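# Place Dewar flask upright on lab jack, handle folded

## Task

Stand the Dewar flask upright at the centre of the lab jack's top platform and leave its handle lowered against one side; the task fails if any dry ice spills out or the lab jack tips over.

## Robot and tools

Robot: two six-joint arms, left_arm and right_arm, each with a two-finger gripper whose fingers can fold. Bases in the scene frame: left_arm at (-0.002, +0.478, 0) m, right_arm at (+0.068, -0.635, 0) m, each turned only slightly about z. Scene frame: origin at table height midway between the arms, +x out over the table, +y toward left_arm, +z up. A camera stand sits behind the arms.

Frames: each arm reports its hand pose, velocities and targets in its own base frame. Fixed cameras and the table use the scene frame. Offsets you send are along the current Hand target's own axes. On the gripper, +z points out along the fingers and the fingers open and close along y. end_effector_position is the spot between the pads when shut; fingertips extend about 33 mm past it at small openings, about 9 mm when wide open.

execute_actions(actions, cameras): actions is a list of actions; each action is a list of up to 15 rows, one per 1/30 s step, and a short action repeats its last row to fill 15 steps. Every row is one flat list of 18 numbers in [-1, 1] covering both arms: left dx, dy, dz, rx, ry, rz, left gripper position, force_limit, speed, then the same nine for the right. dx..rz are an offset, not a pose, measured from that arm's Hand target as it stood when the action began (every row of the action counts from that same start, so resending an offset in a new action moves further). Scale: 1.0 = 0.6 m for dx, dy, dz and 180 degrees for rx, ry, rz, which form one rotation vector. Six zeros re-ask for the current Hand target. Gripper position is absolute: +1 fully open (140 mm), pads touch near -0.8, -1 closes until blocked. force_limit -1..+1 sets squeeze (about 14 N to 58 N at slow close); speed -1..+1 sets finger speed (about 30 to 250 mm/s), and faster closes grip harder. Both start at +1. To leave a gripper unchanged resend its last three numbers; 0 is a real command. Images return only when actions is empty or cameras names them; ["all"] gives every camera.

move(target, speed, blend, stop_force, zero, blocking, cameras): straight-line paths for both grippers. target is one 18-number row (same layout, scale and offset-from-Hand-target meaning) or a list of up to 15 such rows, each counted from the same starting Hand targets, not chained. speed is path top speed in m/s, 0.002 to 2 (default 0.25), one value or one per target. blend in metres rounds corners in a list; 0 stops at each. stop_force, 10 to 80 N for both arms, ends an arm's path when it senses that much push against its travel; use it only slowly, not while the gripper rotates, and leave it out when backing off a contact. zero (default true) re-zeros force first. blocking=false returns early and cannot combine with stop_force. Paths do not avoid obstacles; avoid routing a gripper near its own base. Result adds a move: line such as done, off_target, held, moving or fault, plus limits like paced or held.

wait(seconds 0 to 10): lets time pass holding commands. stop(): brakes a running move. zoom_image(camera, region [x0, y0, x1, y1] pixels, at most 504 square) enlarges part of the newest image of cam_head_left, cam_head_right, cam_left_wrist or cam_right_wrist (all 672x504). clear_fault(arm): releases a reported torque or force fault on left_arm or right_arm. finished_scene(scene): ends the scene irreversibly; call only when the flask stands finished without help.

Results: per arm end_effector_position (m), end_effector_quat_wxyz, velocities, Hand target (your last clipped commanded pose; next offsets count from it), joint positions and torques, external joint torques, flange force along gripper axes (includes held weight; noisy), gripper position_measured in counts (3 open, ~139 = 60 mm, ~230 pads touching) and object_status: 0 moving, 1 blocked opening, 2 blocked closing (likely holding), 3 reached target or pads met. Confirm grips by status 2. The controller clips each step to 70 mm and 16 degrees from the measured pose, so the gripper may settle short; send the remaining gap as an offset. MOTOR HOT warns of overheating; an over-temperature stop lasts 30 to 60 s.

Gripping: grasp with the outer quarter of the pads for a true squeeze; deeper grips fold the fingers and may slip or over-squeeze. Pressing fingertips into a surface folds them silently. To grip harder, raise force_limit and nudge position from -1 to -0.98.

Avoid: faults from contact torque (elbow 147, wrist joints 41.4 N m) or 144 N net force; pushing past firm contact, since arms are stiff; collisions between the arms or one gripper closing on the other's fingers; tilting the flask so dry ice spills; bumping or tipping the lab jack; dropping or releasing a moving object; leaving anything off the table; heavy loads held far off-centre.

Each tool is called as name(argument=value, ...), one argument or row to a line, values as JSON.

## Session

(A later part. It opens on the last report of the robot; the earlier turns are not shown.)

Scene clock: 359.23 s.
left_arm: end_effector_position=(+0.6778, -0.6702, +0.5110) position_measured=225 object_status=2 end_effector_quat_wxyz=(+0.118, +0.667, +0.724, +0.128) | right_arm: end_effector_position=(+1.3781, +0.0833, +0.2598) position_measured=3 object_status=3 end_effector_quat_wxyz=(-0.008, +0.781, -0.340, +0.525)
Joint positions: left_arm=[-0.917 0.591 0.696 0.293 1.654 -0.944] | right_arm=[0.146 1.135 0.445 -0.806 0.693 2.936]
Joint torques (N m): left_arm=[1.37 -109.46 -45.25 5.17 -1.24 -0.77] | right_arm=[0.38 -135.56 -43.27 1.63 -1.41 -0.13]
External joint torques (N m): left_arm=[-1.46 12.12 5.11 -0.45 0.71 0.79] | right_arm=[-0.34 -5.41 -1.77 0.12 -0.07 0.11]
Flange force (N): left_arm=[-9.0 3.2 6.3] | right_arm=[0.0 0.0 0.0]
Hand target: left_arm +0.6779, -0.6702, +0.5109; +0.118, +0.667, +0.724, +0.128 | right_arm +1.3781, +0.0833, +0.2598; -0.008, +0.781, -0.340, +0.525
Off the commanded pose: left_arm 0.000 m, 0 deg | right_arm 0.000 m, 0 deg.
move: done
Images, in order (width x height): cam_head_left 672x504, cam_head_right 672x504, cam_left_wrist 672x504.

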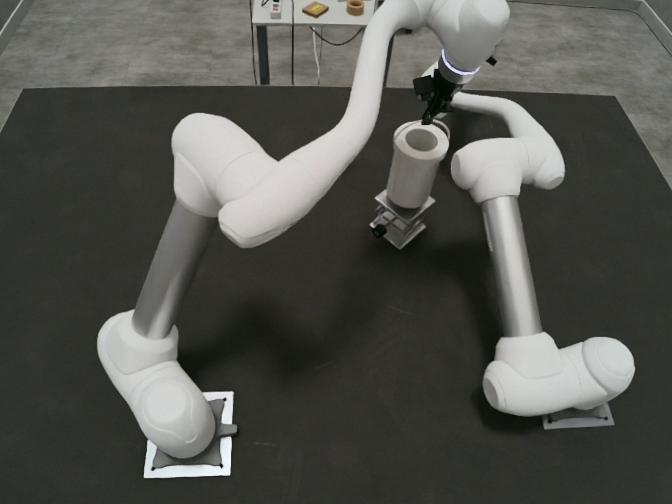

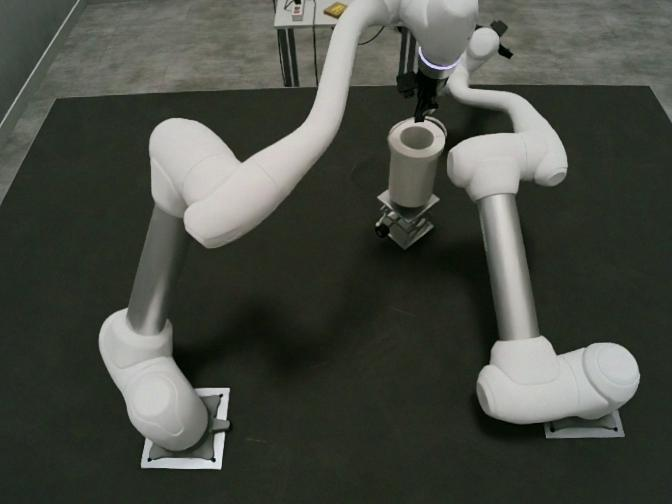

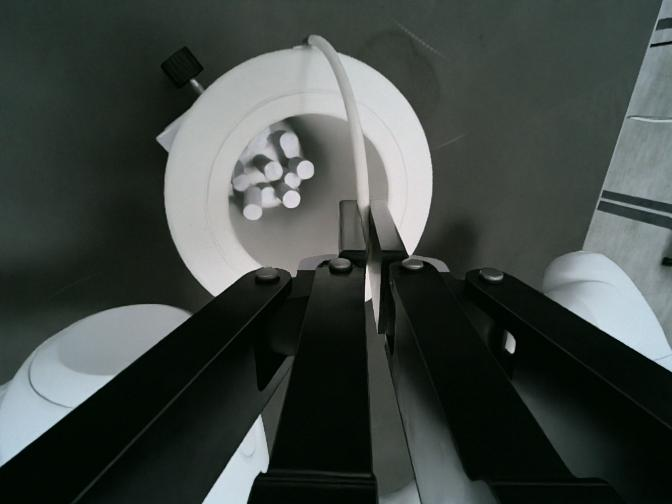

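move(
  target=[0,-0.0257,0.0704,0,0,0,-1,0.1,-1,0,0,0,0,0,0,1,1,1],
  speed=0.015,
  stop_force=10,
  cameras=["cam_left_wrist","cam_head_left","cam_head_right"],
)

zoom_image(
  camera="cam_head_left",
  region=[365, 170, 445, 240],
)

zoom_image(
  camera="cam_head_right",
  region=[370, 170, 450, 240],
)

zoom_image(
  camera="cam_left_wrist",
  region=[150, 0, 550, 380],
)

Scene clock: 382.93 s.
left_arm: end_effector_position=(+0.6779, -0.6702, +0.4768) position_measured=225 object_status=2 end_effector_quat_wxyz=(+0.118, +0.667, +0.724, +0.128) | right_arm: end_effector_position=(+1.3781, +0.0833, +0.2598) position_measured=3 object_status=3 end_effector_quat_wxyz=(-0.008, +0.781, -0.340, +0.525)
Joint positions: left_arm=[-0.917 0.571 0.792 0.292 1.581 -0.966] | right_arm=[0.146 1.135 0.445 -0.806 0.693 2.936]
Joint torques (N m): left_arm=[1.83 -93.85 -36.86 4.15 0.51 -0.81] | right_arm=[0.38 -135.76 -43.15 1.64 -1.57 -0.2]
External joint torques (N m): left_arm=[-1.82 -2.85 -4.25 0.67 -1.02 0.82] | right_arm=[-0.89 -4.45 -1.55 0.08 0.12 0.19]
Flange force (N): left_arm=[-7.0 6.2 -6.3] | right_arm=[0.0 0.0 0.0]
Hand target: left_arm +0.6779, -0.6702, +0.4767; +0.118, +0.667, +0.724, +0.128 (not the last commanded pose) | right_arm +1.3781, +0.0833, +0.2598; -0.008, +0.781, -0.340, +0.525
Off the commanded pose: left_arm 0.011 m, 0 deg | right_arm 0.000 m, 0 deg.
move: contact (left_arm)
Images, in order (width x height): cam_head_left 672x504, cam_head_right 672x504, cam_left_wrist 672x504.

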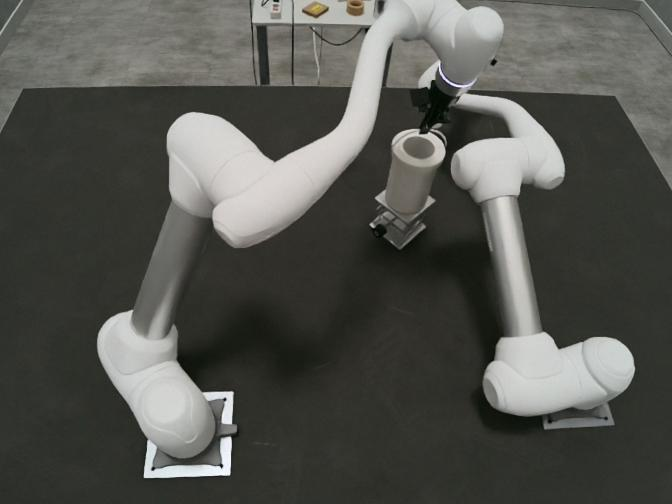

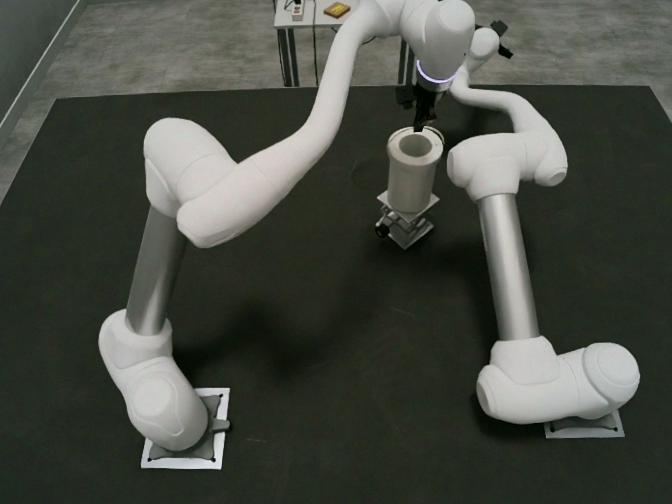

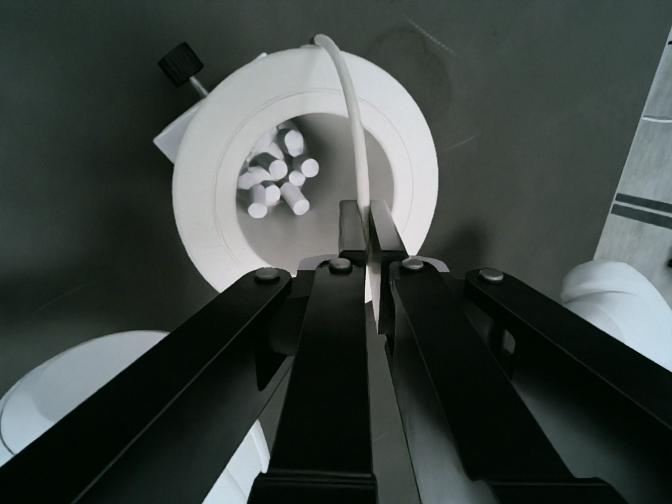

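Scaled by 6.300 from the camera's 672x504 image, which has a finer 960x720 frame.

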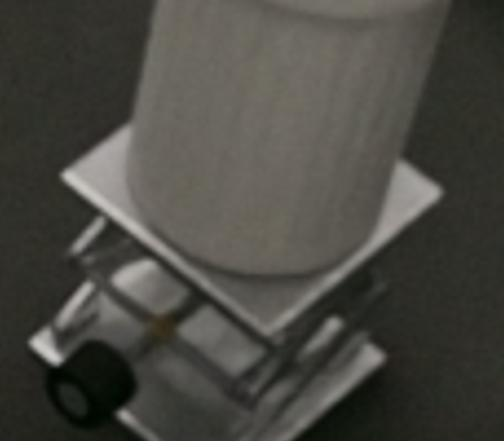

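Scaled by 6.300 from the camera's 672x504 image, which has a finer 960x720 frame.

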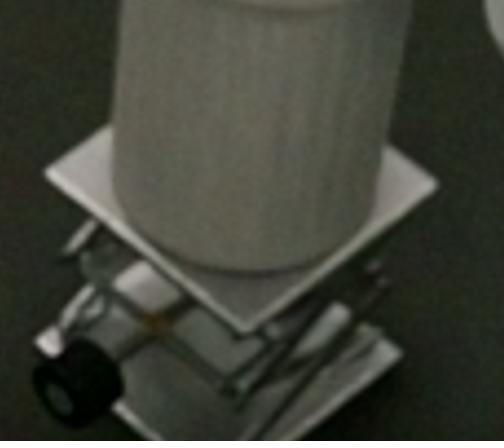

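Scaled by 1.260 from the camera's 672x504 image, which has a finer 960x720 frame.

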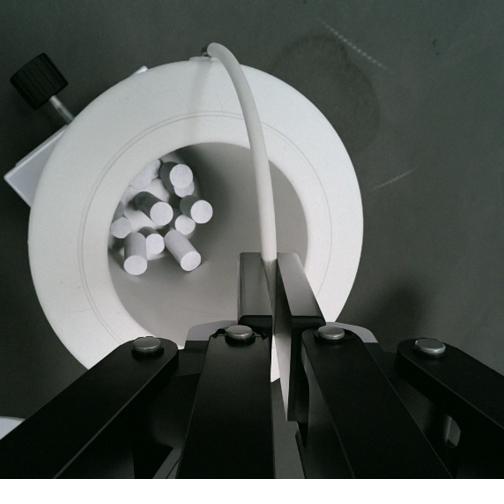

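move(
  target=[
    [0,0.0011,-0.0031,0,0,0,-1,0.1,-1,0,0,0,0,0,0,1,1,1],
    [0,0.0011,-0.0031,0,0,0,-0.32,0.1,-1,0,0,0,0,0,0,1,1,1],
  ],
  speed=0.02,
  cameras=["cam_left_wrist","cam_head_left","cam_head_right"],
)

zoom_image(
  camera="cam_left_wrist",
  region=[150, 0, 550, 380],
)

zoom_image(
  camera="cam_head_left",
  region=[365, 110, 455, 240],
)

zoom_image(
  camera="cam_head_right",
  region=[365, 110, 455, 240],
)

Scene clock: 405.07 s.
left_arm: end_effector_position=(+0.6779, -0.6702, +0.4786) position_measured=169 object_status=0 end_effector_quat_wxyz=(+0.118, +0.667, +0.724, +0.128) | right_arm: end_effector_position=(+1.3781, +0.0833, +0.2598) position_measured=3 object_status=3 end_effector_quat_wxyz=(-0.008, +0.781, -0.340, +0.525)
Joint positions: left_arm=[-0.917 0.572 0.787 0.292 1.585 -0.965] | right_arm=[0.146 1.135 0.445 -0.806 0.693 2.936]
Joint torques (N m): left_arm=[1.1 -98.88 -40.37 4.48 -0.25 -0.76] | right_arm=[0.72 -135.33 -43.01 1.6 -1.48 -0.15]
External joint torques (N m): left_arm=[-1.12 2.61 -0.49 0.31 -0.26 0.78] | right_arm=[-0.49 -5.33 -1.95 0.15 0 0.13]
Flange force (N): left_arm=[-6.4 4.6 -1.0] | right_arm=[0.0 0.0 0.0]
Hand target: left_arm +0.6779, -0.6702, +0.4786; +0.118, +0.667, +0.724, +0.128 | right_arm +1.3781, +0.0833, +0.2598; -0.008, +0.781, -0.340, +0.525
Off the commanded pose: left_arm 0.000 m, 0 deg | right_arm 0.000 m, 0 deg.
move: done
Images, in order (width x height): cam_head_left 672x504, cam_head_right 672x504, cam_left_wrist 672x504.

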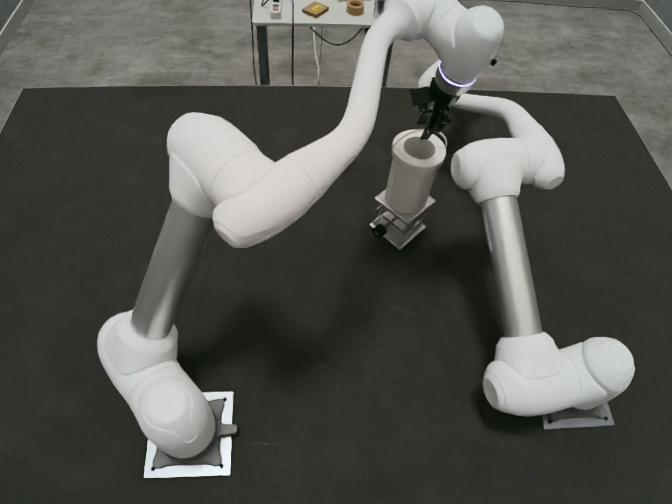

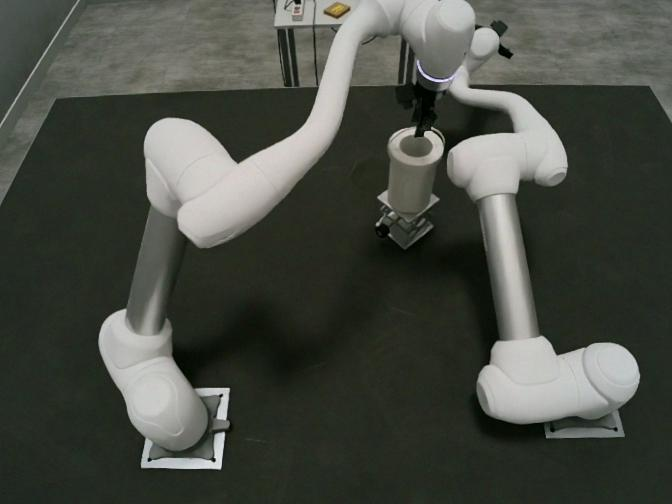

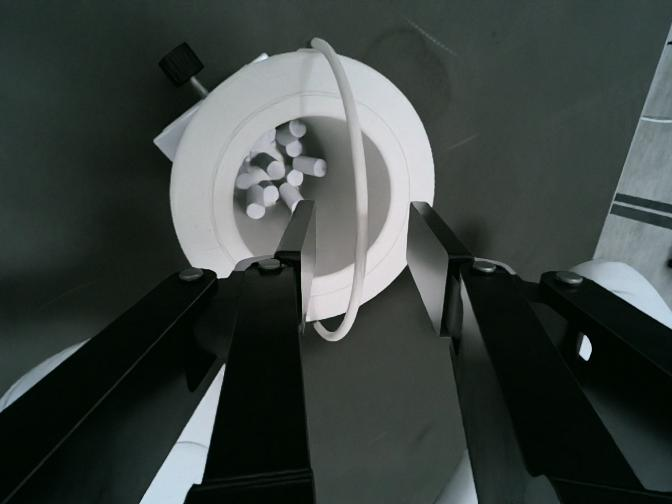

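Scaled by 1.260 from the camera's 672x504 image, which has a finer 960x720 frame.

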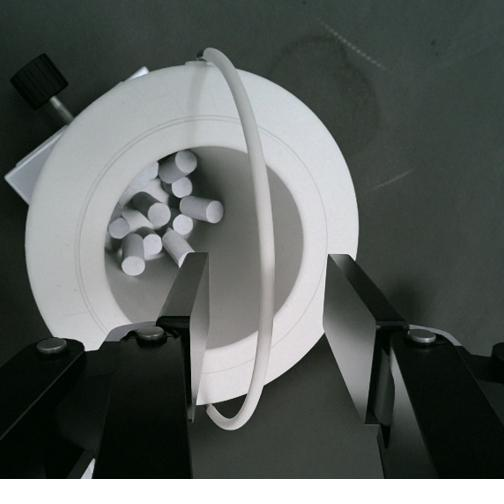

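Scaled by 3.877 from the camera's 672x504 image, which has a finer 960x720 frame.

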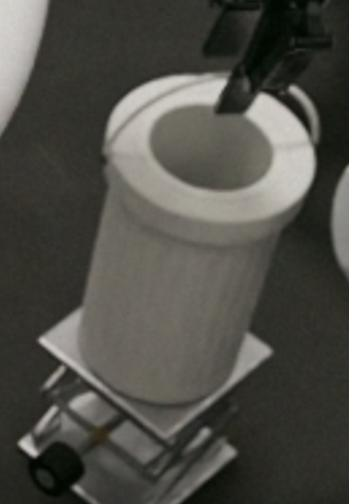

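Scaled by 3.877 from the camera's 672x504 image, which has a finer 960x720 frame.

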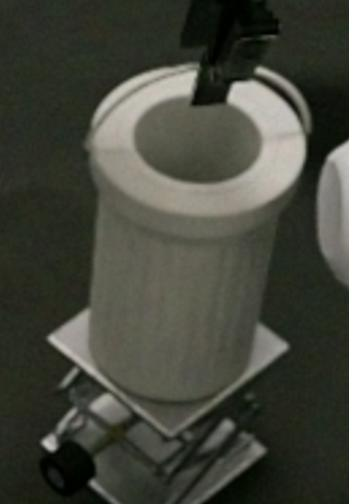

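move(
  target=[
    [0,-0.03,0.0028,0,0,0,-0.32,0.1,-1,0,0,0,0,0,0,1,1,1],
    [0,-0.0618,-0.004,0,0,0,-0.32,0.1,-1,0,0,0,0,0,0,1,1,1],
    [0,-0.0972,-0.0035,0,0,0,-0.32,0.1,-1,0,0,0,0,0,0,1,1,1],
    [0,-0.1312,0.0053,0,0,0,-0.32,0.1,-1,0,0,0,0,0,0,1,1,1],
    [0,-0.1622,0.0225,0,0,0,-0.32,0.1,-1,0,0,0,0,0,0,1,1,1],
    [0,-0.176,0.0338,0,0,0,-0.32,0.1,-1,0,0,0,0,0,0,1,1,1],
  ],
  speed=0.05,
  blend=[0.006,0.008,0.008,0.008,0.005,0],
  cameras=["cam_left_wrist","cam_head_left","cam_head_right"],
)

zoom_image(
  camera="cam_left_wrist",
  region=[180, 0, 672, 380],
)

zoom_image(
  camera="cam_head_left",
  region=[365, 110, 455, 240],
)

zoom_image(
  camera="cam_head_right",
  region=[365, 110, 455, 240],
)

Scene clock: 485.87 s.
left_arm: end_effector_position=(+0.5859, -0.6778, +0.4234) position_measured=169 object_status=3 end_effector_quat_wxyz=(+0.118, +0.667, +0.724, +0.128) | right_arm: end_effector_position=(+1.3781, +0.0833, +0.2598) position_measured=3 object_status=3 end_effector_quat_wxyz=(-0.008, +0.781, -0.340, +0.525)
Joint positions: left_arm=[-1.01 0.459 1.063 0.311 1.458 -1.102] | right_arm=[0.146 1.135 0.445 -0.806 0.693 2.936]
Joint torques (N m): left_arm=[1.08 -89.2 -41.36 4.62 -0.12 -0.73] | right_arm=[-0.05 -136.09 -42.91 1.66 -1.4 -0.22]
External joint torques (N m): left_arm=[-1.12 2.47 -0.32 0.28 -0.28 0.75] | right_arm=[0.15 -3.15 -1.43 0.08 -0.05 0.2]
Flange force (N): left_arm=[-4.9 2.4 0.1] | right_arm=[0.0 0.0 0.0]
Hand target: left_arm +0.5859, -0.6778, +0.4234; +0.118, +0.667, +0.724, +0.128 | right_arm +1.3781, +0.0833, +0.2598; -0.008, +0.781, -0.340, +0.525
Off the commanded pose: left_arm 0.000 m, 0 deg | right_arm 0.000 m, 0 deg.
move: done
Images, in order (width x height): cam_head_left 672x504, cam_head_right 672x504, cam_left_wrist 672x504.

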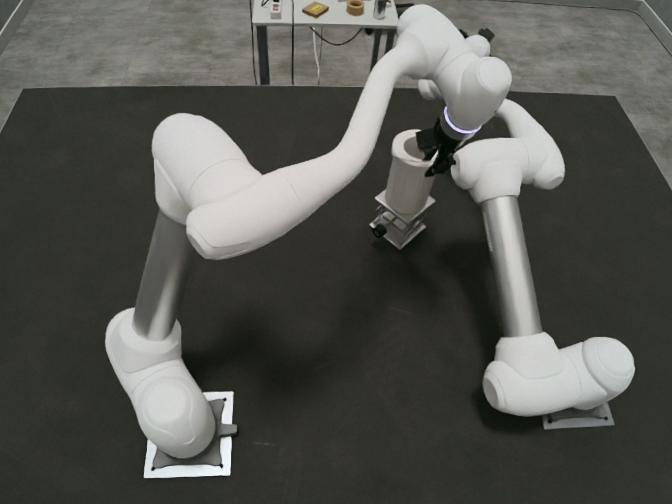

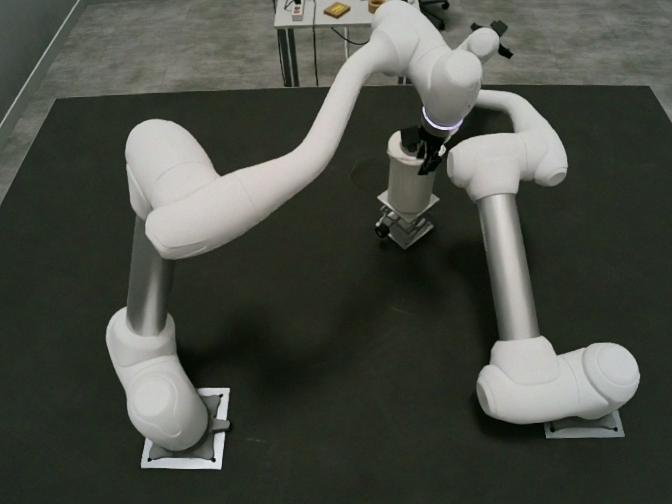

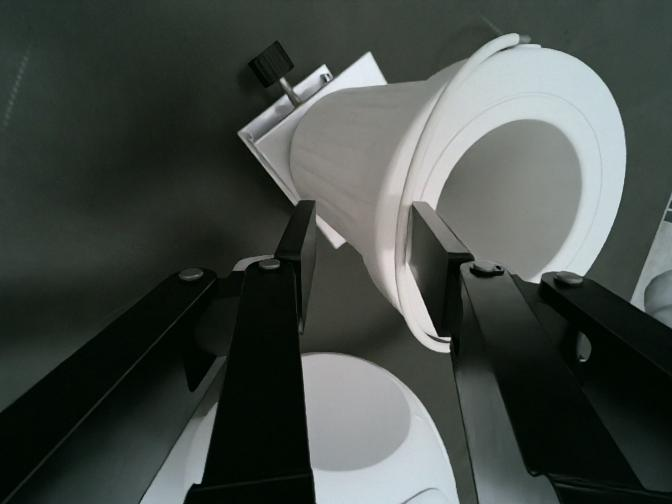

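Scaled by 1.024 from the camera's 672x504 image, which has a finer 960x720 frame.

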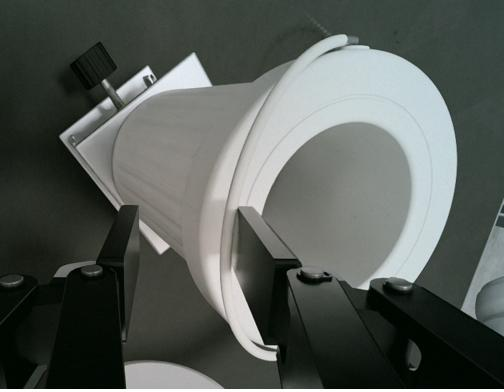

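Scaled by 3.877 from the camera's 672x504 image, which has a finer 960x720 frame.

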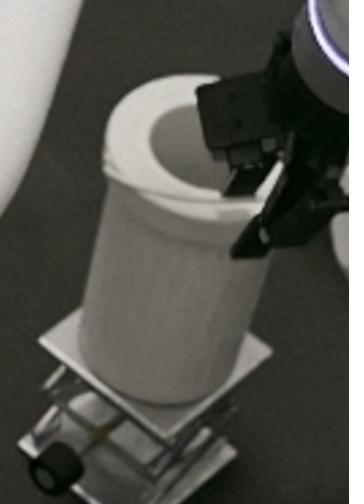

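Scaled by 3.877 from the camera's 672x504 image, which has a finer 960x720 frame.

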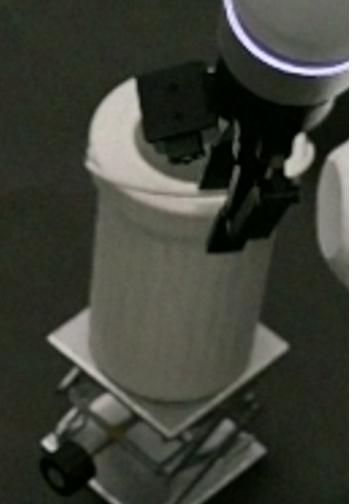

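move(
  target=[
    [0,0.0157,0.0057,0,0,0,-0.32,0.1,-1,0,0,0,0,0,0,1,1,1],
    [0,0.05,-0.0882,0,0,0,-0.32,0.1,-1,0,0,0,0,0,0,1,1,1],
    [0,0.05,-0.0882,0,0,0,-1,-1,-0.5,0,0,0,0,0,0,1,1,1],
    [0,0.0222,-0.0567,0,0,0,-1,-1,-0.5,0,0,0,0,0,0,1,1,1],
  ],
  speed=[0.05,0.1,0.1,0.08],
  blend=[0.004,0,0,0],
  cameras=["cam_left_wrist","cam_head_left"],
)

zoom_image(
  camera="cam_left_wrist",
  region=[180, 0, 672, 380],
)

zoom_image(
  camera="cam_left_wrist",
  region=[300, 100, 500, 300],
)

Scene clock: 518.10 s.
left_arm: end_effector_position=(+0.5868, -0.6777, +0.4599) position_measured=232 object_status=3 end_effector_quat_wxyz=(+0.118, +0.667, +0.724, +0.128) | right_arm: end_effector_position=(+1.3781, +0.0833, +0.2598) position_measured=3 object_status=3 end_effector_quat_wxyz=(-0.008, +0.781, -0.340, +0.525)
Joint positions: left_arm=[-1.009 0.465 0.988 0.309 1.523 -1.08] | right_arm=[0.146 1.135 0.445 -0.806 0.693 2.936]
Joint torques (N m): left_arm=[0.77 -89.49 -41.11 4.58 -0.18 -0.74] | right_arm=[-0.06 -135.45 -43.01 1.64 -1.37 -0.16]
External joint torques (N m): left_arm=[-0.8 2.05 -0.43 0.3 -0.24 0.76] | right_arm=[0.21 -4.86 -1.77 0.1 -0.1 0.14]
Flange force (N): left_arm=[-4.5 2.8 -0.4] | right_arm=[0.0 0.0 0.0]
Hand target: left_arm +0.5868, -0.6777, +0.4599; +0.118, +0.667, +0.724, +0.128 | right_arm +1.3781, +0.0833, +0.2598; -0.008, +0.781, -0.340, +0.525
Off the commanded pose: left_arm 0.000 m, 0 deg | right_arm 0.000 m, 0 deg.
move: done
Images, in order (width x height): cam_head_left 672x504, cam_left_wrist 672x504.

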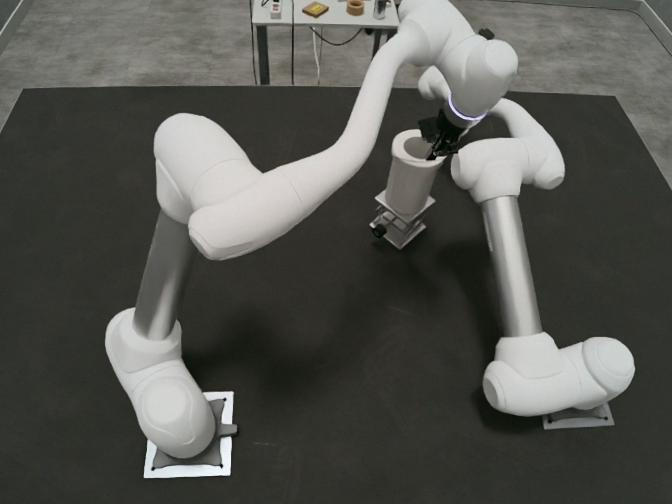

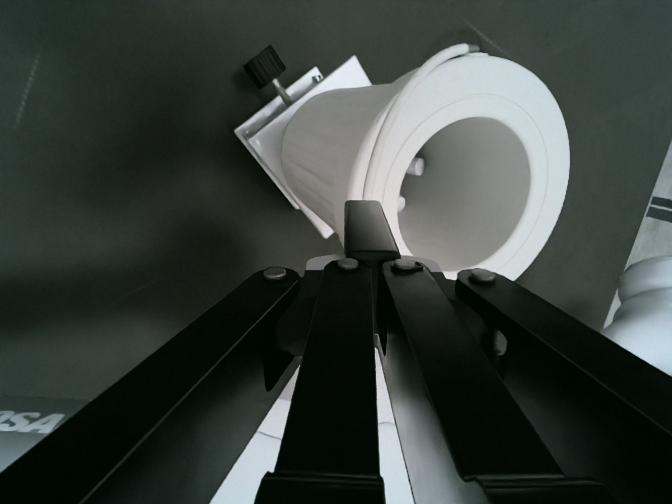

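Scaled by 1.024 from the camera's 672x504 image, which has a finer 960x720 frame.

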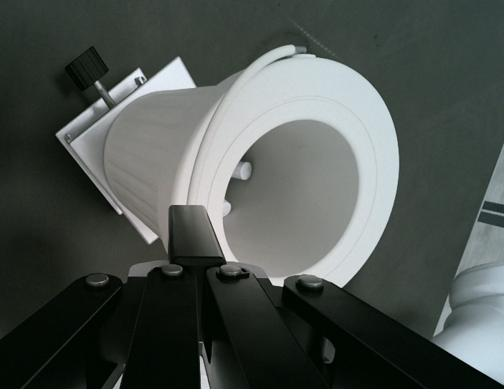

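Scaled by 2.520 from the camera's 672x504 image, which has a finer 960x720 frame.

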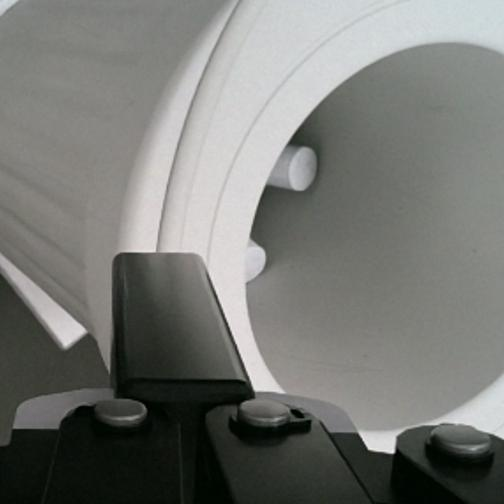

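move(
  target=[
    [0,-0.0022,0.0323,0,0,0,-1,-1,-0.5,0,0,0,0,0,0,1,1,1],
    [0,-0.0175,0.0492,0,0,0,-1,-1,-0.5,0,0,0,0,0,0,1,1,1],
    [0,-0.0302,0.068,0,0,0,-1,-1,-0.5,0,0,0,0,0,0,1,1,1],
    [0,-0.0397,0.0887,0,0,0,-1,-1,-0.5,0,0,0,0,0,0,1,1,1],
    [0,-0.0457,0.1107,0,0,0,-1,-1,-0.5,0,0,0,0,0,0,1,1,1],
  ],
  speed=0.02,
  blend=[0.004,0.004,0.004,0.004,0],
  stop_force=12,
  cameras=["cam_left_wrist","cam_head_left","cam_head_right"],
)

zoom_image(
  camera="cam_left_wrist",
  region=[250, 0, 600, 300],
)

zoom_image(
  camera="cam_head_left",
  region=[365, 110, 455, 240],
)

zoom_image(
  camera="cam_head_right",
  region=[365, 110, 455, 240],
)

Scene clock: 553.10 s.
left_arm: end_effector_position=(+0.5838, -0.6780, +0.3881) position_measured=232 object_status=3 end_effector_quat_wxyz=(+0.118, +0.667, +0.724, +0.128) | right_arm: end_effector_position=(+1.3781, +0.0833, +0.2598) position_measured=3 object_status=3 end_effector_quat_wxyz=(-0.008, +0.781, -0.340, +0.525)
Joint positions: left_arm=[-1.012 0.456 1.131 0.314 1.397 -1.124] | right_arm=[0.146 1.135 0.445 -0.806 0.693 2.936]
Joint torques (N m): left_arm=[1.06 -89.46 -41.57 4.68 -0.13 -0.78] | right_arm=[0.22 -135.87 -43.19 1.61 -1.48 -0.1]
External joint torques (N m): left_arm=[-1.08 2.66 -0.29 0.22 -0.25 0.79] | right_arm=[-0.36 -4.72 -1.72 0.13 0.01 0.08]
Flange force (N): left_arm=[-4.9 2.5 0.4] | right_arm=[0.0 0.0 0.0]
Hand target: left_arm +0.5838, -0.6780, +0.3881; +0.118, +0.667, +0.724, +0.128 | right_arm +1.3781, +0.0833, +0.2598; -0.008, +0.781, -0.340, +0.525
Off the commanded pose: left_arm 0.000 m, 0 deg | right_arm 0.000 m, 0 deg.
move: done
Images, in order (width x height): cam_head_left 672x504, cam_head_right 672x504, cam_left_wrist 672x504.

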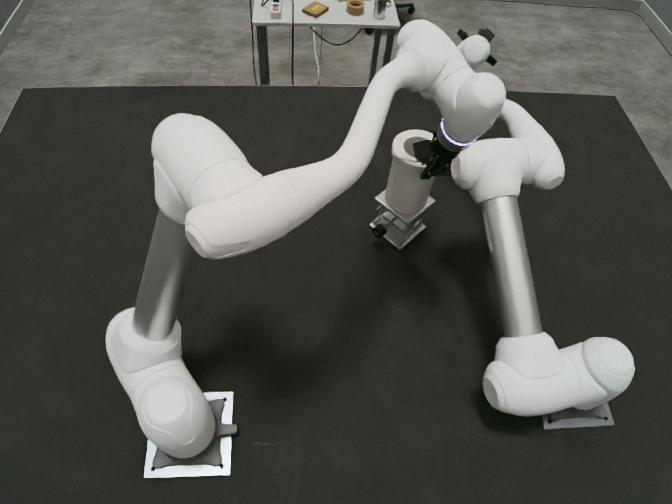

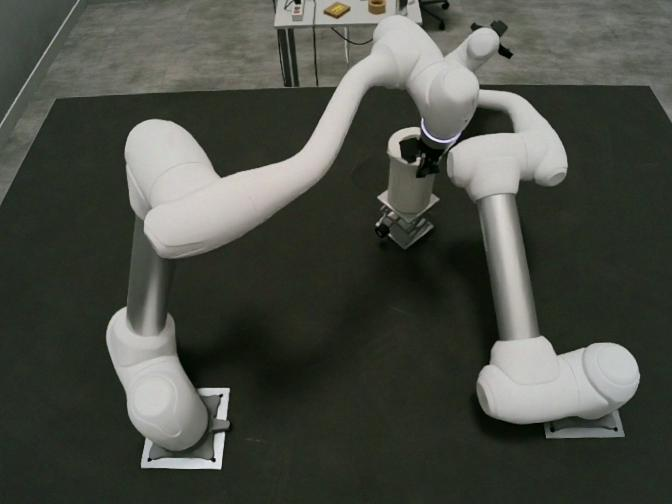

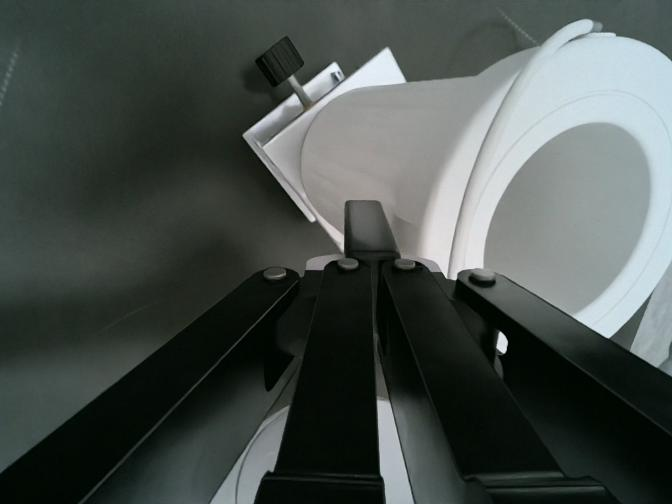

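Scaled by 1.440 from the camera's 672x504 image, which has a finer 960x720 frame.

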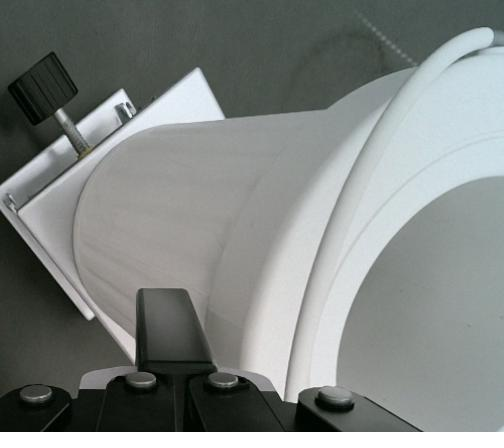

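Scaled by 3.877 from the camera's 672x504 image, which has a finer 960x720 frame.

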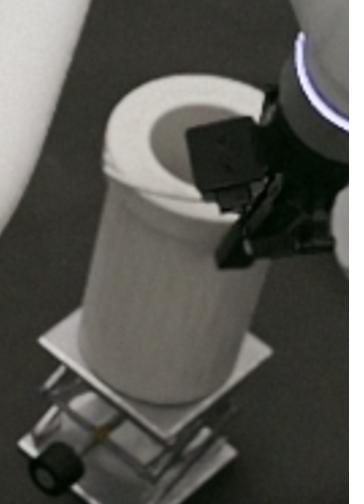

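Scaled by 3.877 from the camera's 672x504 image, which has a finer 960x720 frame.

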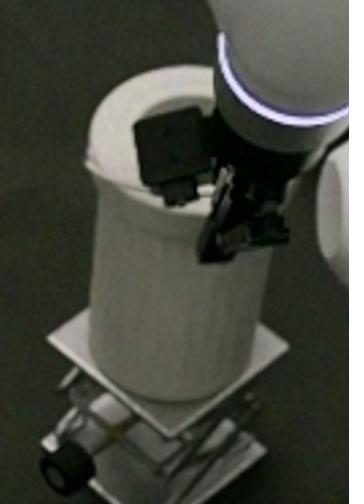

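move(
  target=[
    [0,0,-0.15,0,0,0,-1,-1,-0.5,0,0,0,0,0,0,1,1,1],
    [0,0.0513,-0.1078,0,0,0,-1,-1,-0.5,0,0,0,0,0,0,1,1,1],
  ],
  speed=[0.08,0.08],
  blend=[0.01,0],
  cameras=["cam_left_wrist","cam_head_left"],
)

zoom_image(
  camera="cam_left_wrist",
  region=[250, 0, 600, 300],
)

zoom_image(
  camera="cam_left_wrist",
  region=[330, 150, 430, 250],
)

zoom_image(
  camera="cam_head_left",
  region=[365, 110, 455, 240],
)

Scene clock: 631.03 s.
left_arm: end_effector_position=(+0.5905, -0.6774, +0.4594) position_measured=232 object_status=3 end_effector_quat_wxyz=(+0.118, +0.667, +0.724, +0.128) | right_arm: end_effector_position=(+1.3781, +0.0833, +0.2598) position_measured=3 object_status=3 end_effector_quat_wxyz=(-0.008, +0.781, -0.340, +0.525)
Joint positions: left_arm=[-1.005 0.468 0.984 0.308 1.522 -1.076] | right_arm=[0.146 1.135 0.445 -0.806 0.693 2.936]
Joint torques (N m): left_arm=[2.03 -89.94 -40.86 4.61 -0.17 -0.75] | right_arm=[-0.45 -135.2 -43.19 1.62 -1.43 -0.18]
External joint torques (N m): left_arm=[-2.04 2.64 -0.37 0.25 -0.24 0.77] | right_arm=[1.08 -5.72 -1.74 0.16 -0.04 0.16]
Flange force (N): left_arm=[-6.0 2.1 -0.7] | right_arm=[0.0 0.0 0.0]
Hand target: left_arm +0.5905, -0.6774, +0.4594; +0.118, +0.667, +0.724, +0.128 | right_arm +1.3781, +0.0833, +0.2598; -0.008, +0.781, -0.340, +0.525
Off the commanded pose: left_arm 0.000 m, 0 deg | right_arm 0.000 m, 0 deg.
move: done
Images, in order (width x height): cam_head_left 672x504, cam_left_wrist 672x504.

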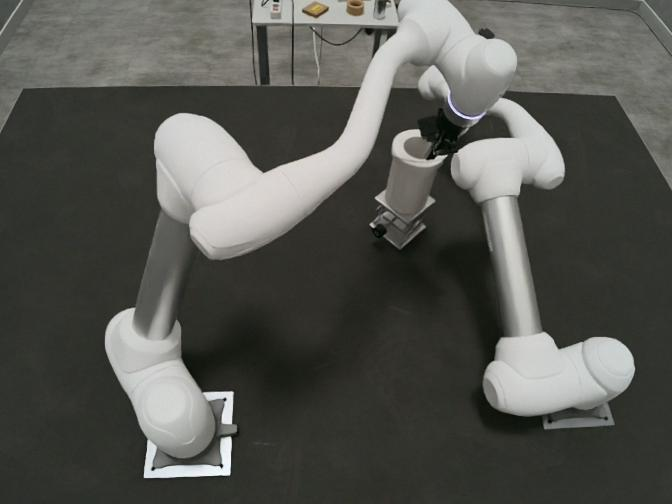

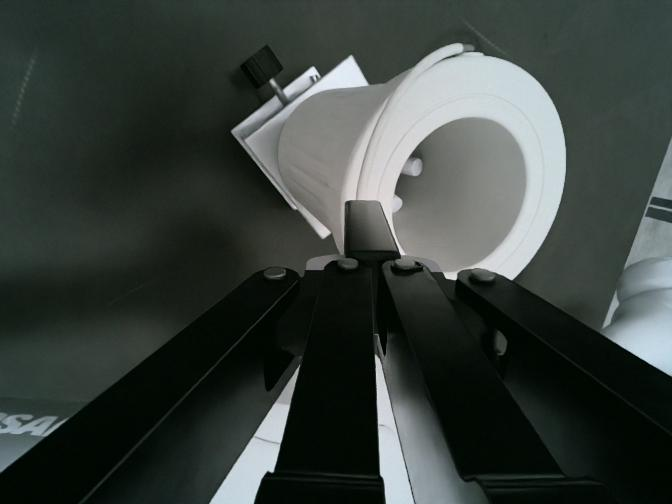

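Scaled by 1.440 from the camera's 672x504 image, which has a finer 960x720 frame.

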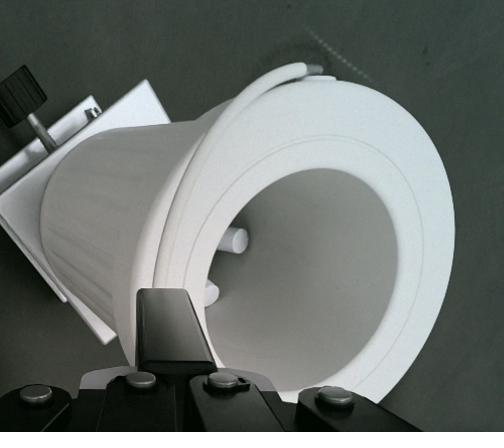

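Scaled by 5.040 from the camera's 672x504 image, which has a finer 960x720 frame.

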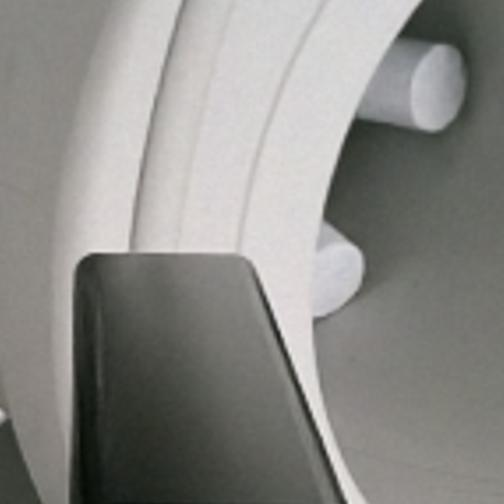

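Scaled by 3.877 from the camera's 672x504 image, which has a finer 960x720 frame.

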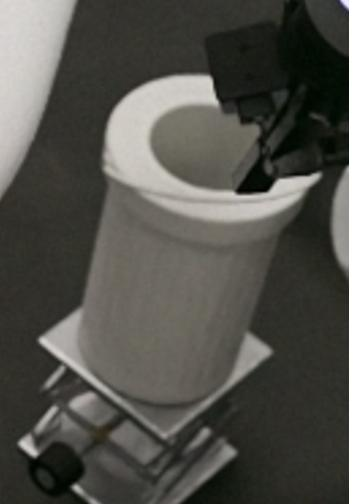

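move(
  target=[
    [0,-0.005,0.0378,0,0,0,-1,-1,-0.5,0,0,0,0,0,0,1,1,1],
    [0,-0.0197,0.0537,0,0,0,-1,-1,-0.5,0,0,0,0,0,0,1,1,1],
    [0,-0.032,0.0702,0,0,0,-1,-1,-0.5,0,0,0,0,0,0,1,1,1],
  ],
  speed=0.02,
  blend=[0.002,0.003,0],
  stop_force=12,
  cameras=["cam_left_wrist","cam_head_left","cam_head_right"],
)

zoom_image(
  camera="cam_left_wrist",
  region=[250, 0, 600, 300],
)

zoom_image(
  camera="cam_left_wrist",
  region=[330, 150, 480, 300],
)

zoom_image(
  camera="cam_head_left",
  region=[365, 110, 455, 240],
)

Scene clock: 691.03 s.
left_arm: end_effector_position=(+0.5869, -0.6777, +0.4133) position_measured=232 object_status=3 end_effector_quat_wxyz=(+0.118, +0.667, +0.724, +0.128) | right_arm: end_effector_position=(+1.3781, +0.0833, +0.2598) position_measured=3 object_status=3 end_effector_quat_wxyz=(-0.008, +0.781, -0.340, +0.525)
Joint positions: left_arm=[-1.009 0.459 1.081 0.311 1.44 -1.106] | right_arm=[0.146 1.135 0.445 -0.806 0.693 2.936]
Joint torques (N m): left_arm=[1.17 -89.5 -41.28 4.64 -0.11 -0.7] | right_arm=[0.21 -136.1 -43.16 1.72 -1.49 -0.2]
External joint torques (N m): left_arm=[-1.18 2.33 -0.55 0.26 -0.28 0.71] | right_arm=[0.86 -5.13 -1.96 0.07 0 0.18]
Flange force (N): left_arm=[-5.2 2.6 -0.2] | right_arm=[0.0 0.0 0.0]
Hand target: left_arm +0.5869, -0.6777, +0.4133; +0.118, +0.667, +0.724, +0.128 | right_arm +1.3781, +0.0833, +0.2598; -0.008, +0.781, -0.340, +0.525
Off the commanded pose: left_arm 0.000 m, 0 deg | right_arm 0.000 m, 0 deg.
move: done
Images, in order (width x height): cam_head_left 672x504, cam_head_right 672x504, cam_left_wrist 672x504.

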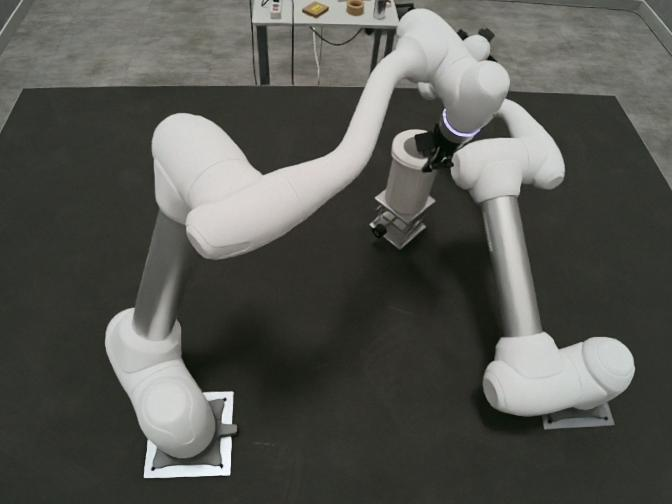

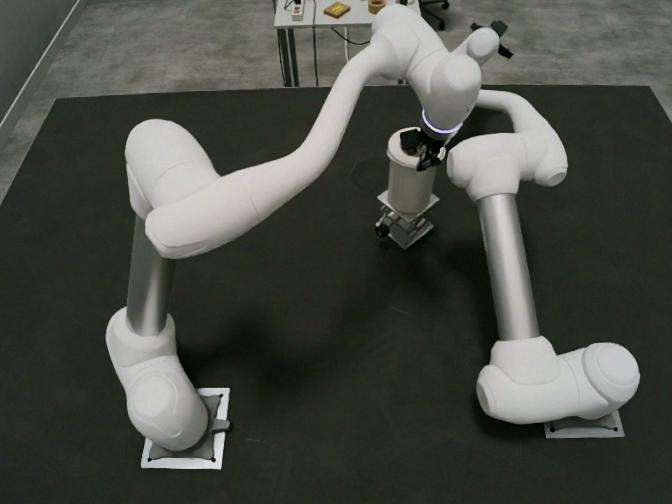

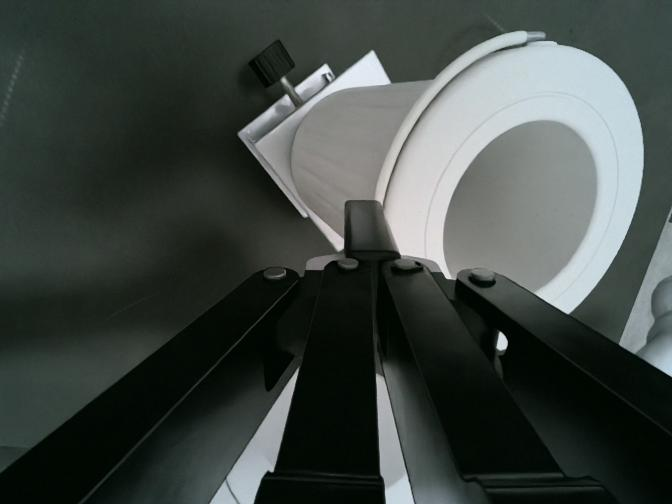

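Scaled by 1.440 from the camera's 672x504 image, which has a finer 960x720 frame.

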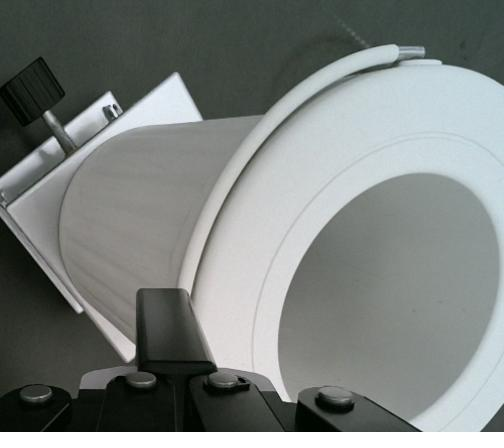

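Scaled by 3.360 from the camera's 672x504 image, which has a finer 960x720 frame.

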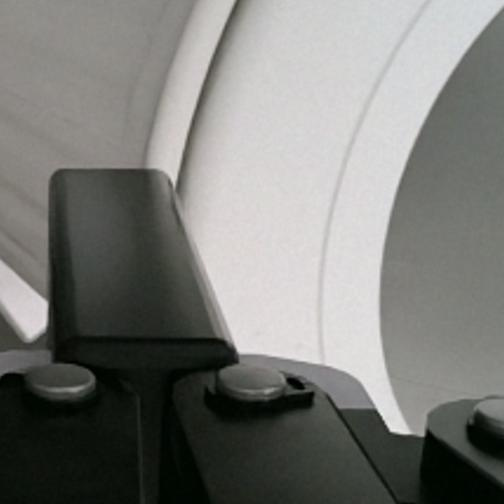

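Scaled by 3.877 from the camera's 672x504 image, which has a finer 960x720 frame.

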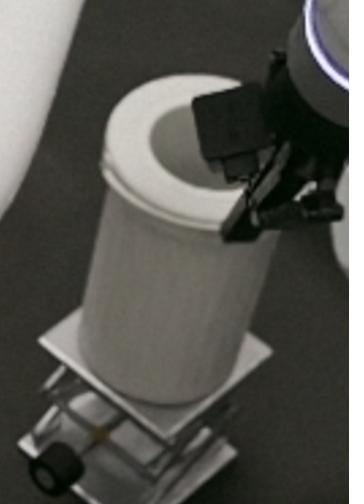

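move(
  target=[
    [0,-0.0053,0.0155,0,0,0,-1,-1,-0.5,0,0,0,0,0,0,1,1,1],
    [0,-0.0107,0.034,0,0,0,-1,-1,-0.5,0,0,0,0,0,0,1,1,1],
  ],
  speed=0.02,
  blend=[0.003,0],
  stop_force=12,
  cameras=["cam_left_wrist","cam_head_left","cam_head_right"],
)

zoom_image(
  camera="cam_left_wrist",
  region=[250, 0, 600, 300],
)

zoom_image(
  camera="cam_head_left",
  region=[365, 110, 455, 240],
)

zoom_image(
  camera="cam_head_right",
  region=[365, 110, 455, 240],
)

Scene clock: 718.10 s.
left_arm: end_effector_position=(+0.5879, -0.6777, +0.3919) position_measured=232 object_status=3 end_effector_quat_wxyz=(+0.118, +0.667, +0.724, +0.128) | right_arm: end_effector_position=(+1.3781, +0.0833, +0.2598) position_measured=3 object_status=3 end_effector_quat_wxyz=(-0.008, +0.781, -0.340, +0.525)
Joint positions: left_arm=[-1.008 0.459 1.119 0.313 1.404 -1.117] | right_arm=[0.146 1.135 0.445 -0.806 0.693 2.936]
Joint torques (N m): left_arm=[1.06 -89.64 -41.52 4.63 -0.13 -0.75] | right_arm=[0.15 -135.87 -43.25 1.64 -1.46 -0.21]
External joint torques (N m): left_arm=[-1.06 2.57 -0.21 0.26 -0.25 0.76] | right_arm=[0.37 -4.74 -1.59 0.12 -0.01 0.19]
Flange force (N): left_arm=[-4.6 2.3 0.5] | right_arm=[0.0 0.0 0.0]
Hand target: left_arm +0.5879, -0.6777, +0.3919; +0.118, +0.667, +0.724, +0.128 | right_arm +1.3781, +0.0833, +0.2598; -0.008, +0.781, -0.340, +0.525
Off the commanded pose: left_arm 0.000 m, 0 deg | right_arm 0.000 m, 0 deg.
move: done
Images, in order (width x height): cam_head_left 672x504, cam_head_right 672x504, cam_left_wrist 672x504.

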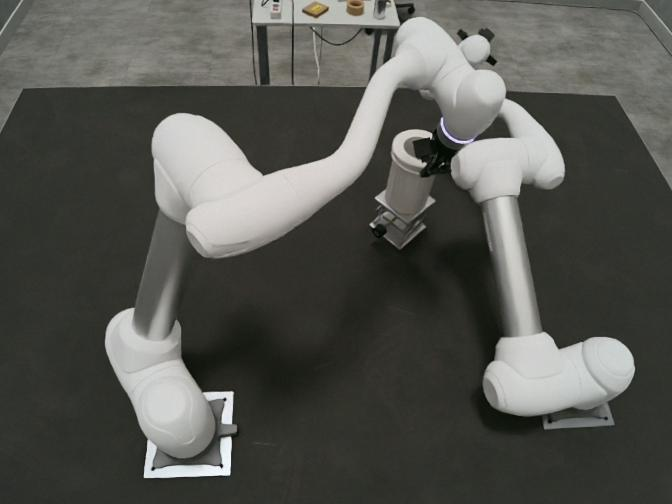

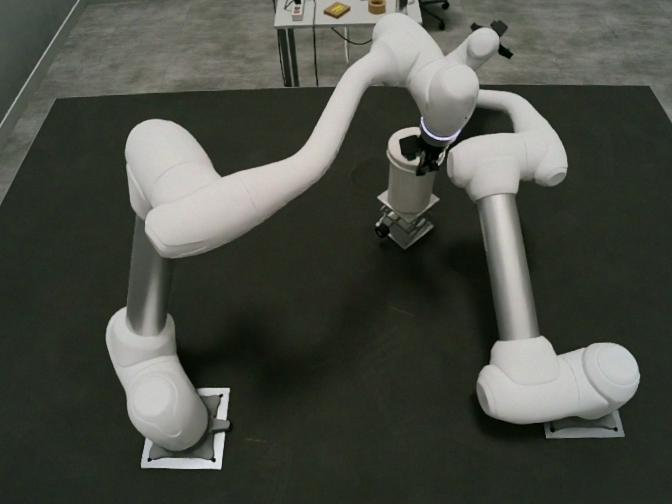

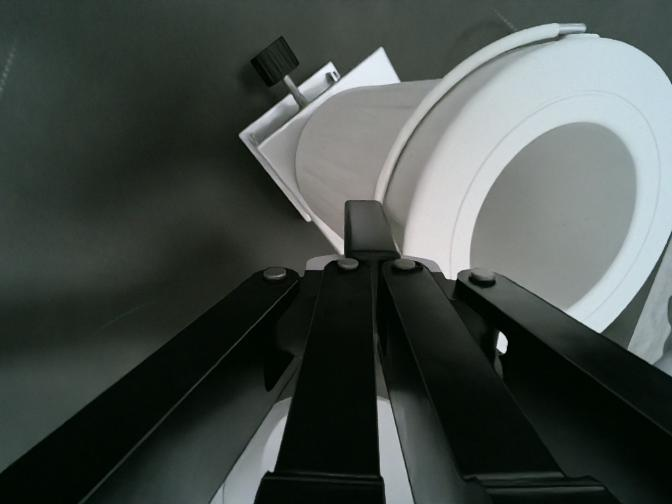

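Scaled by 1.440 from the camera's 672x504 image, which has a finer 960x720 frame.

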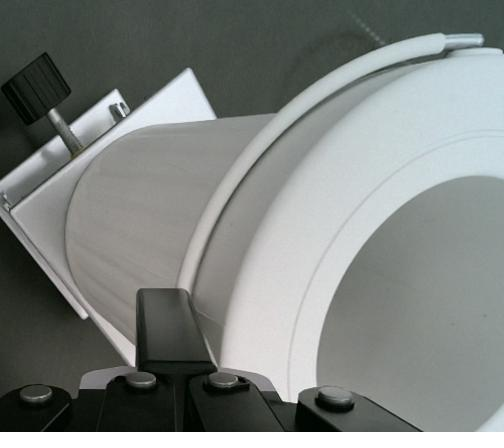

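Scaled by 3.877 from the camera's 672x504 image, which has a finer 960x720 frame.

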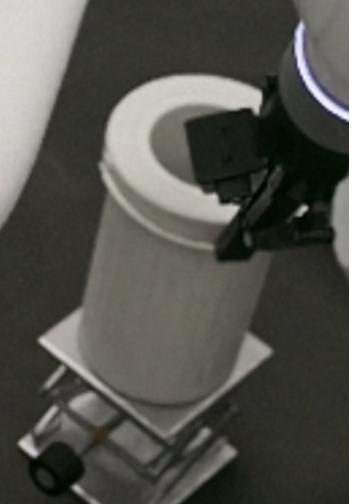

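Scaled by 3.877 from the camera's 672x504 image, which has a finer 960x720 frame.

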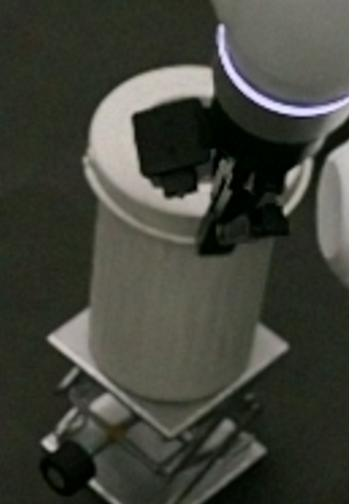

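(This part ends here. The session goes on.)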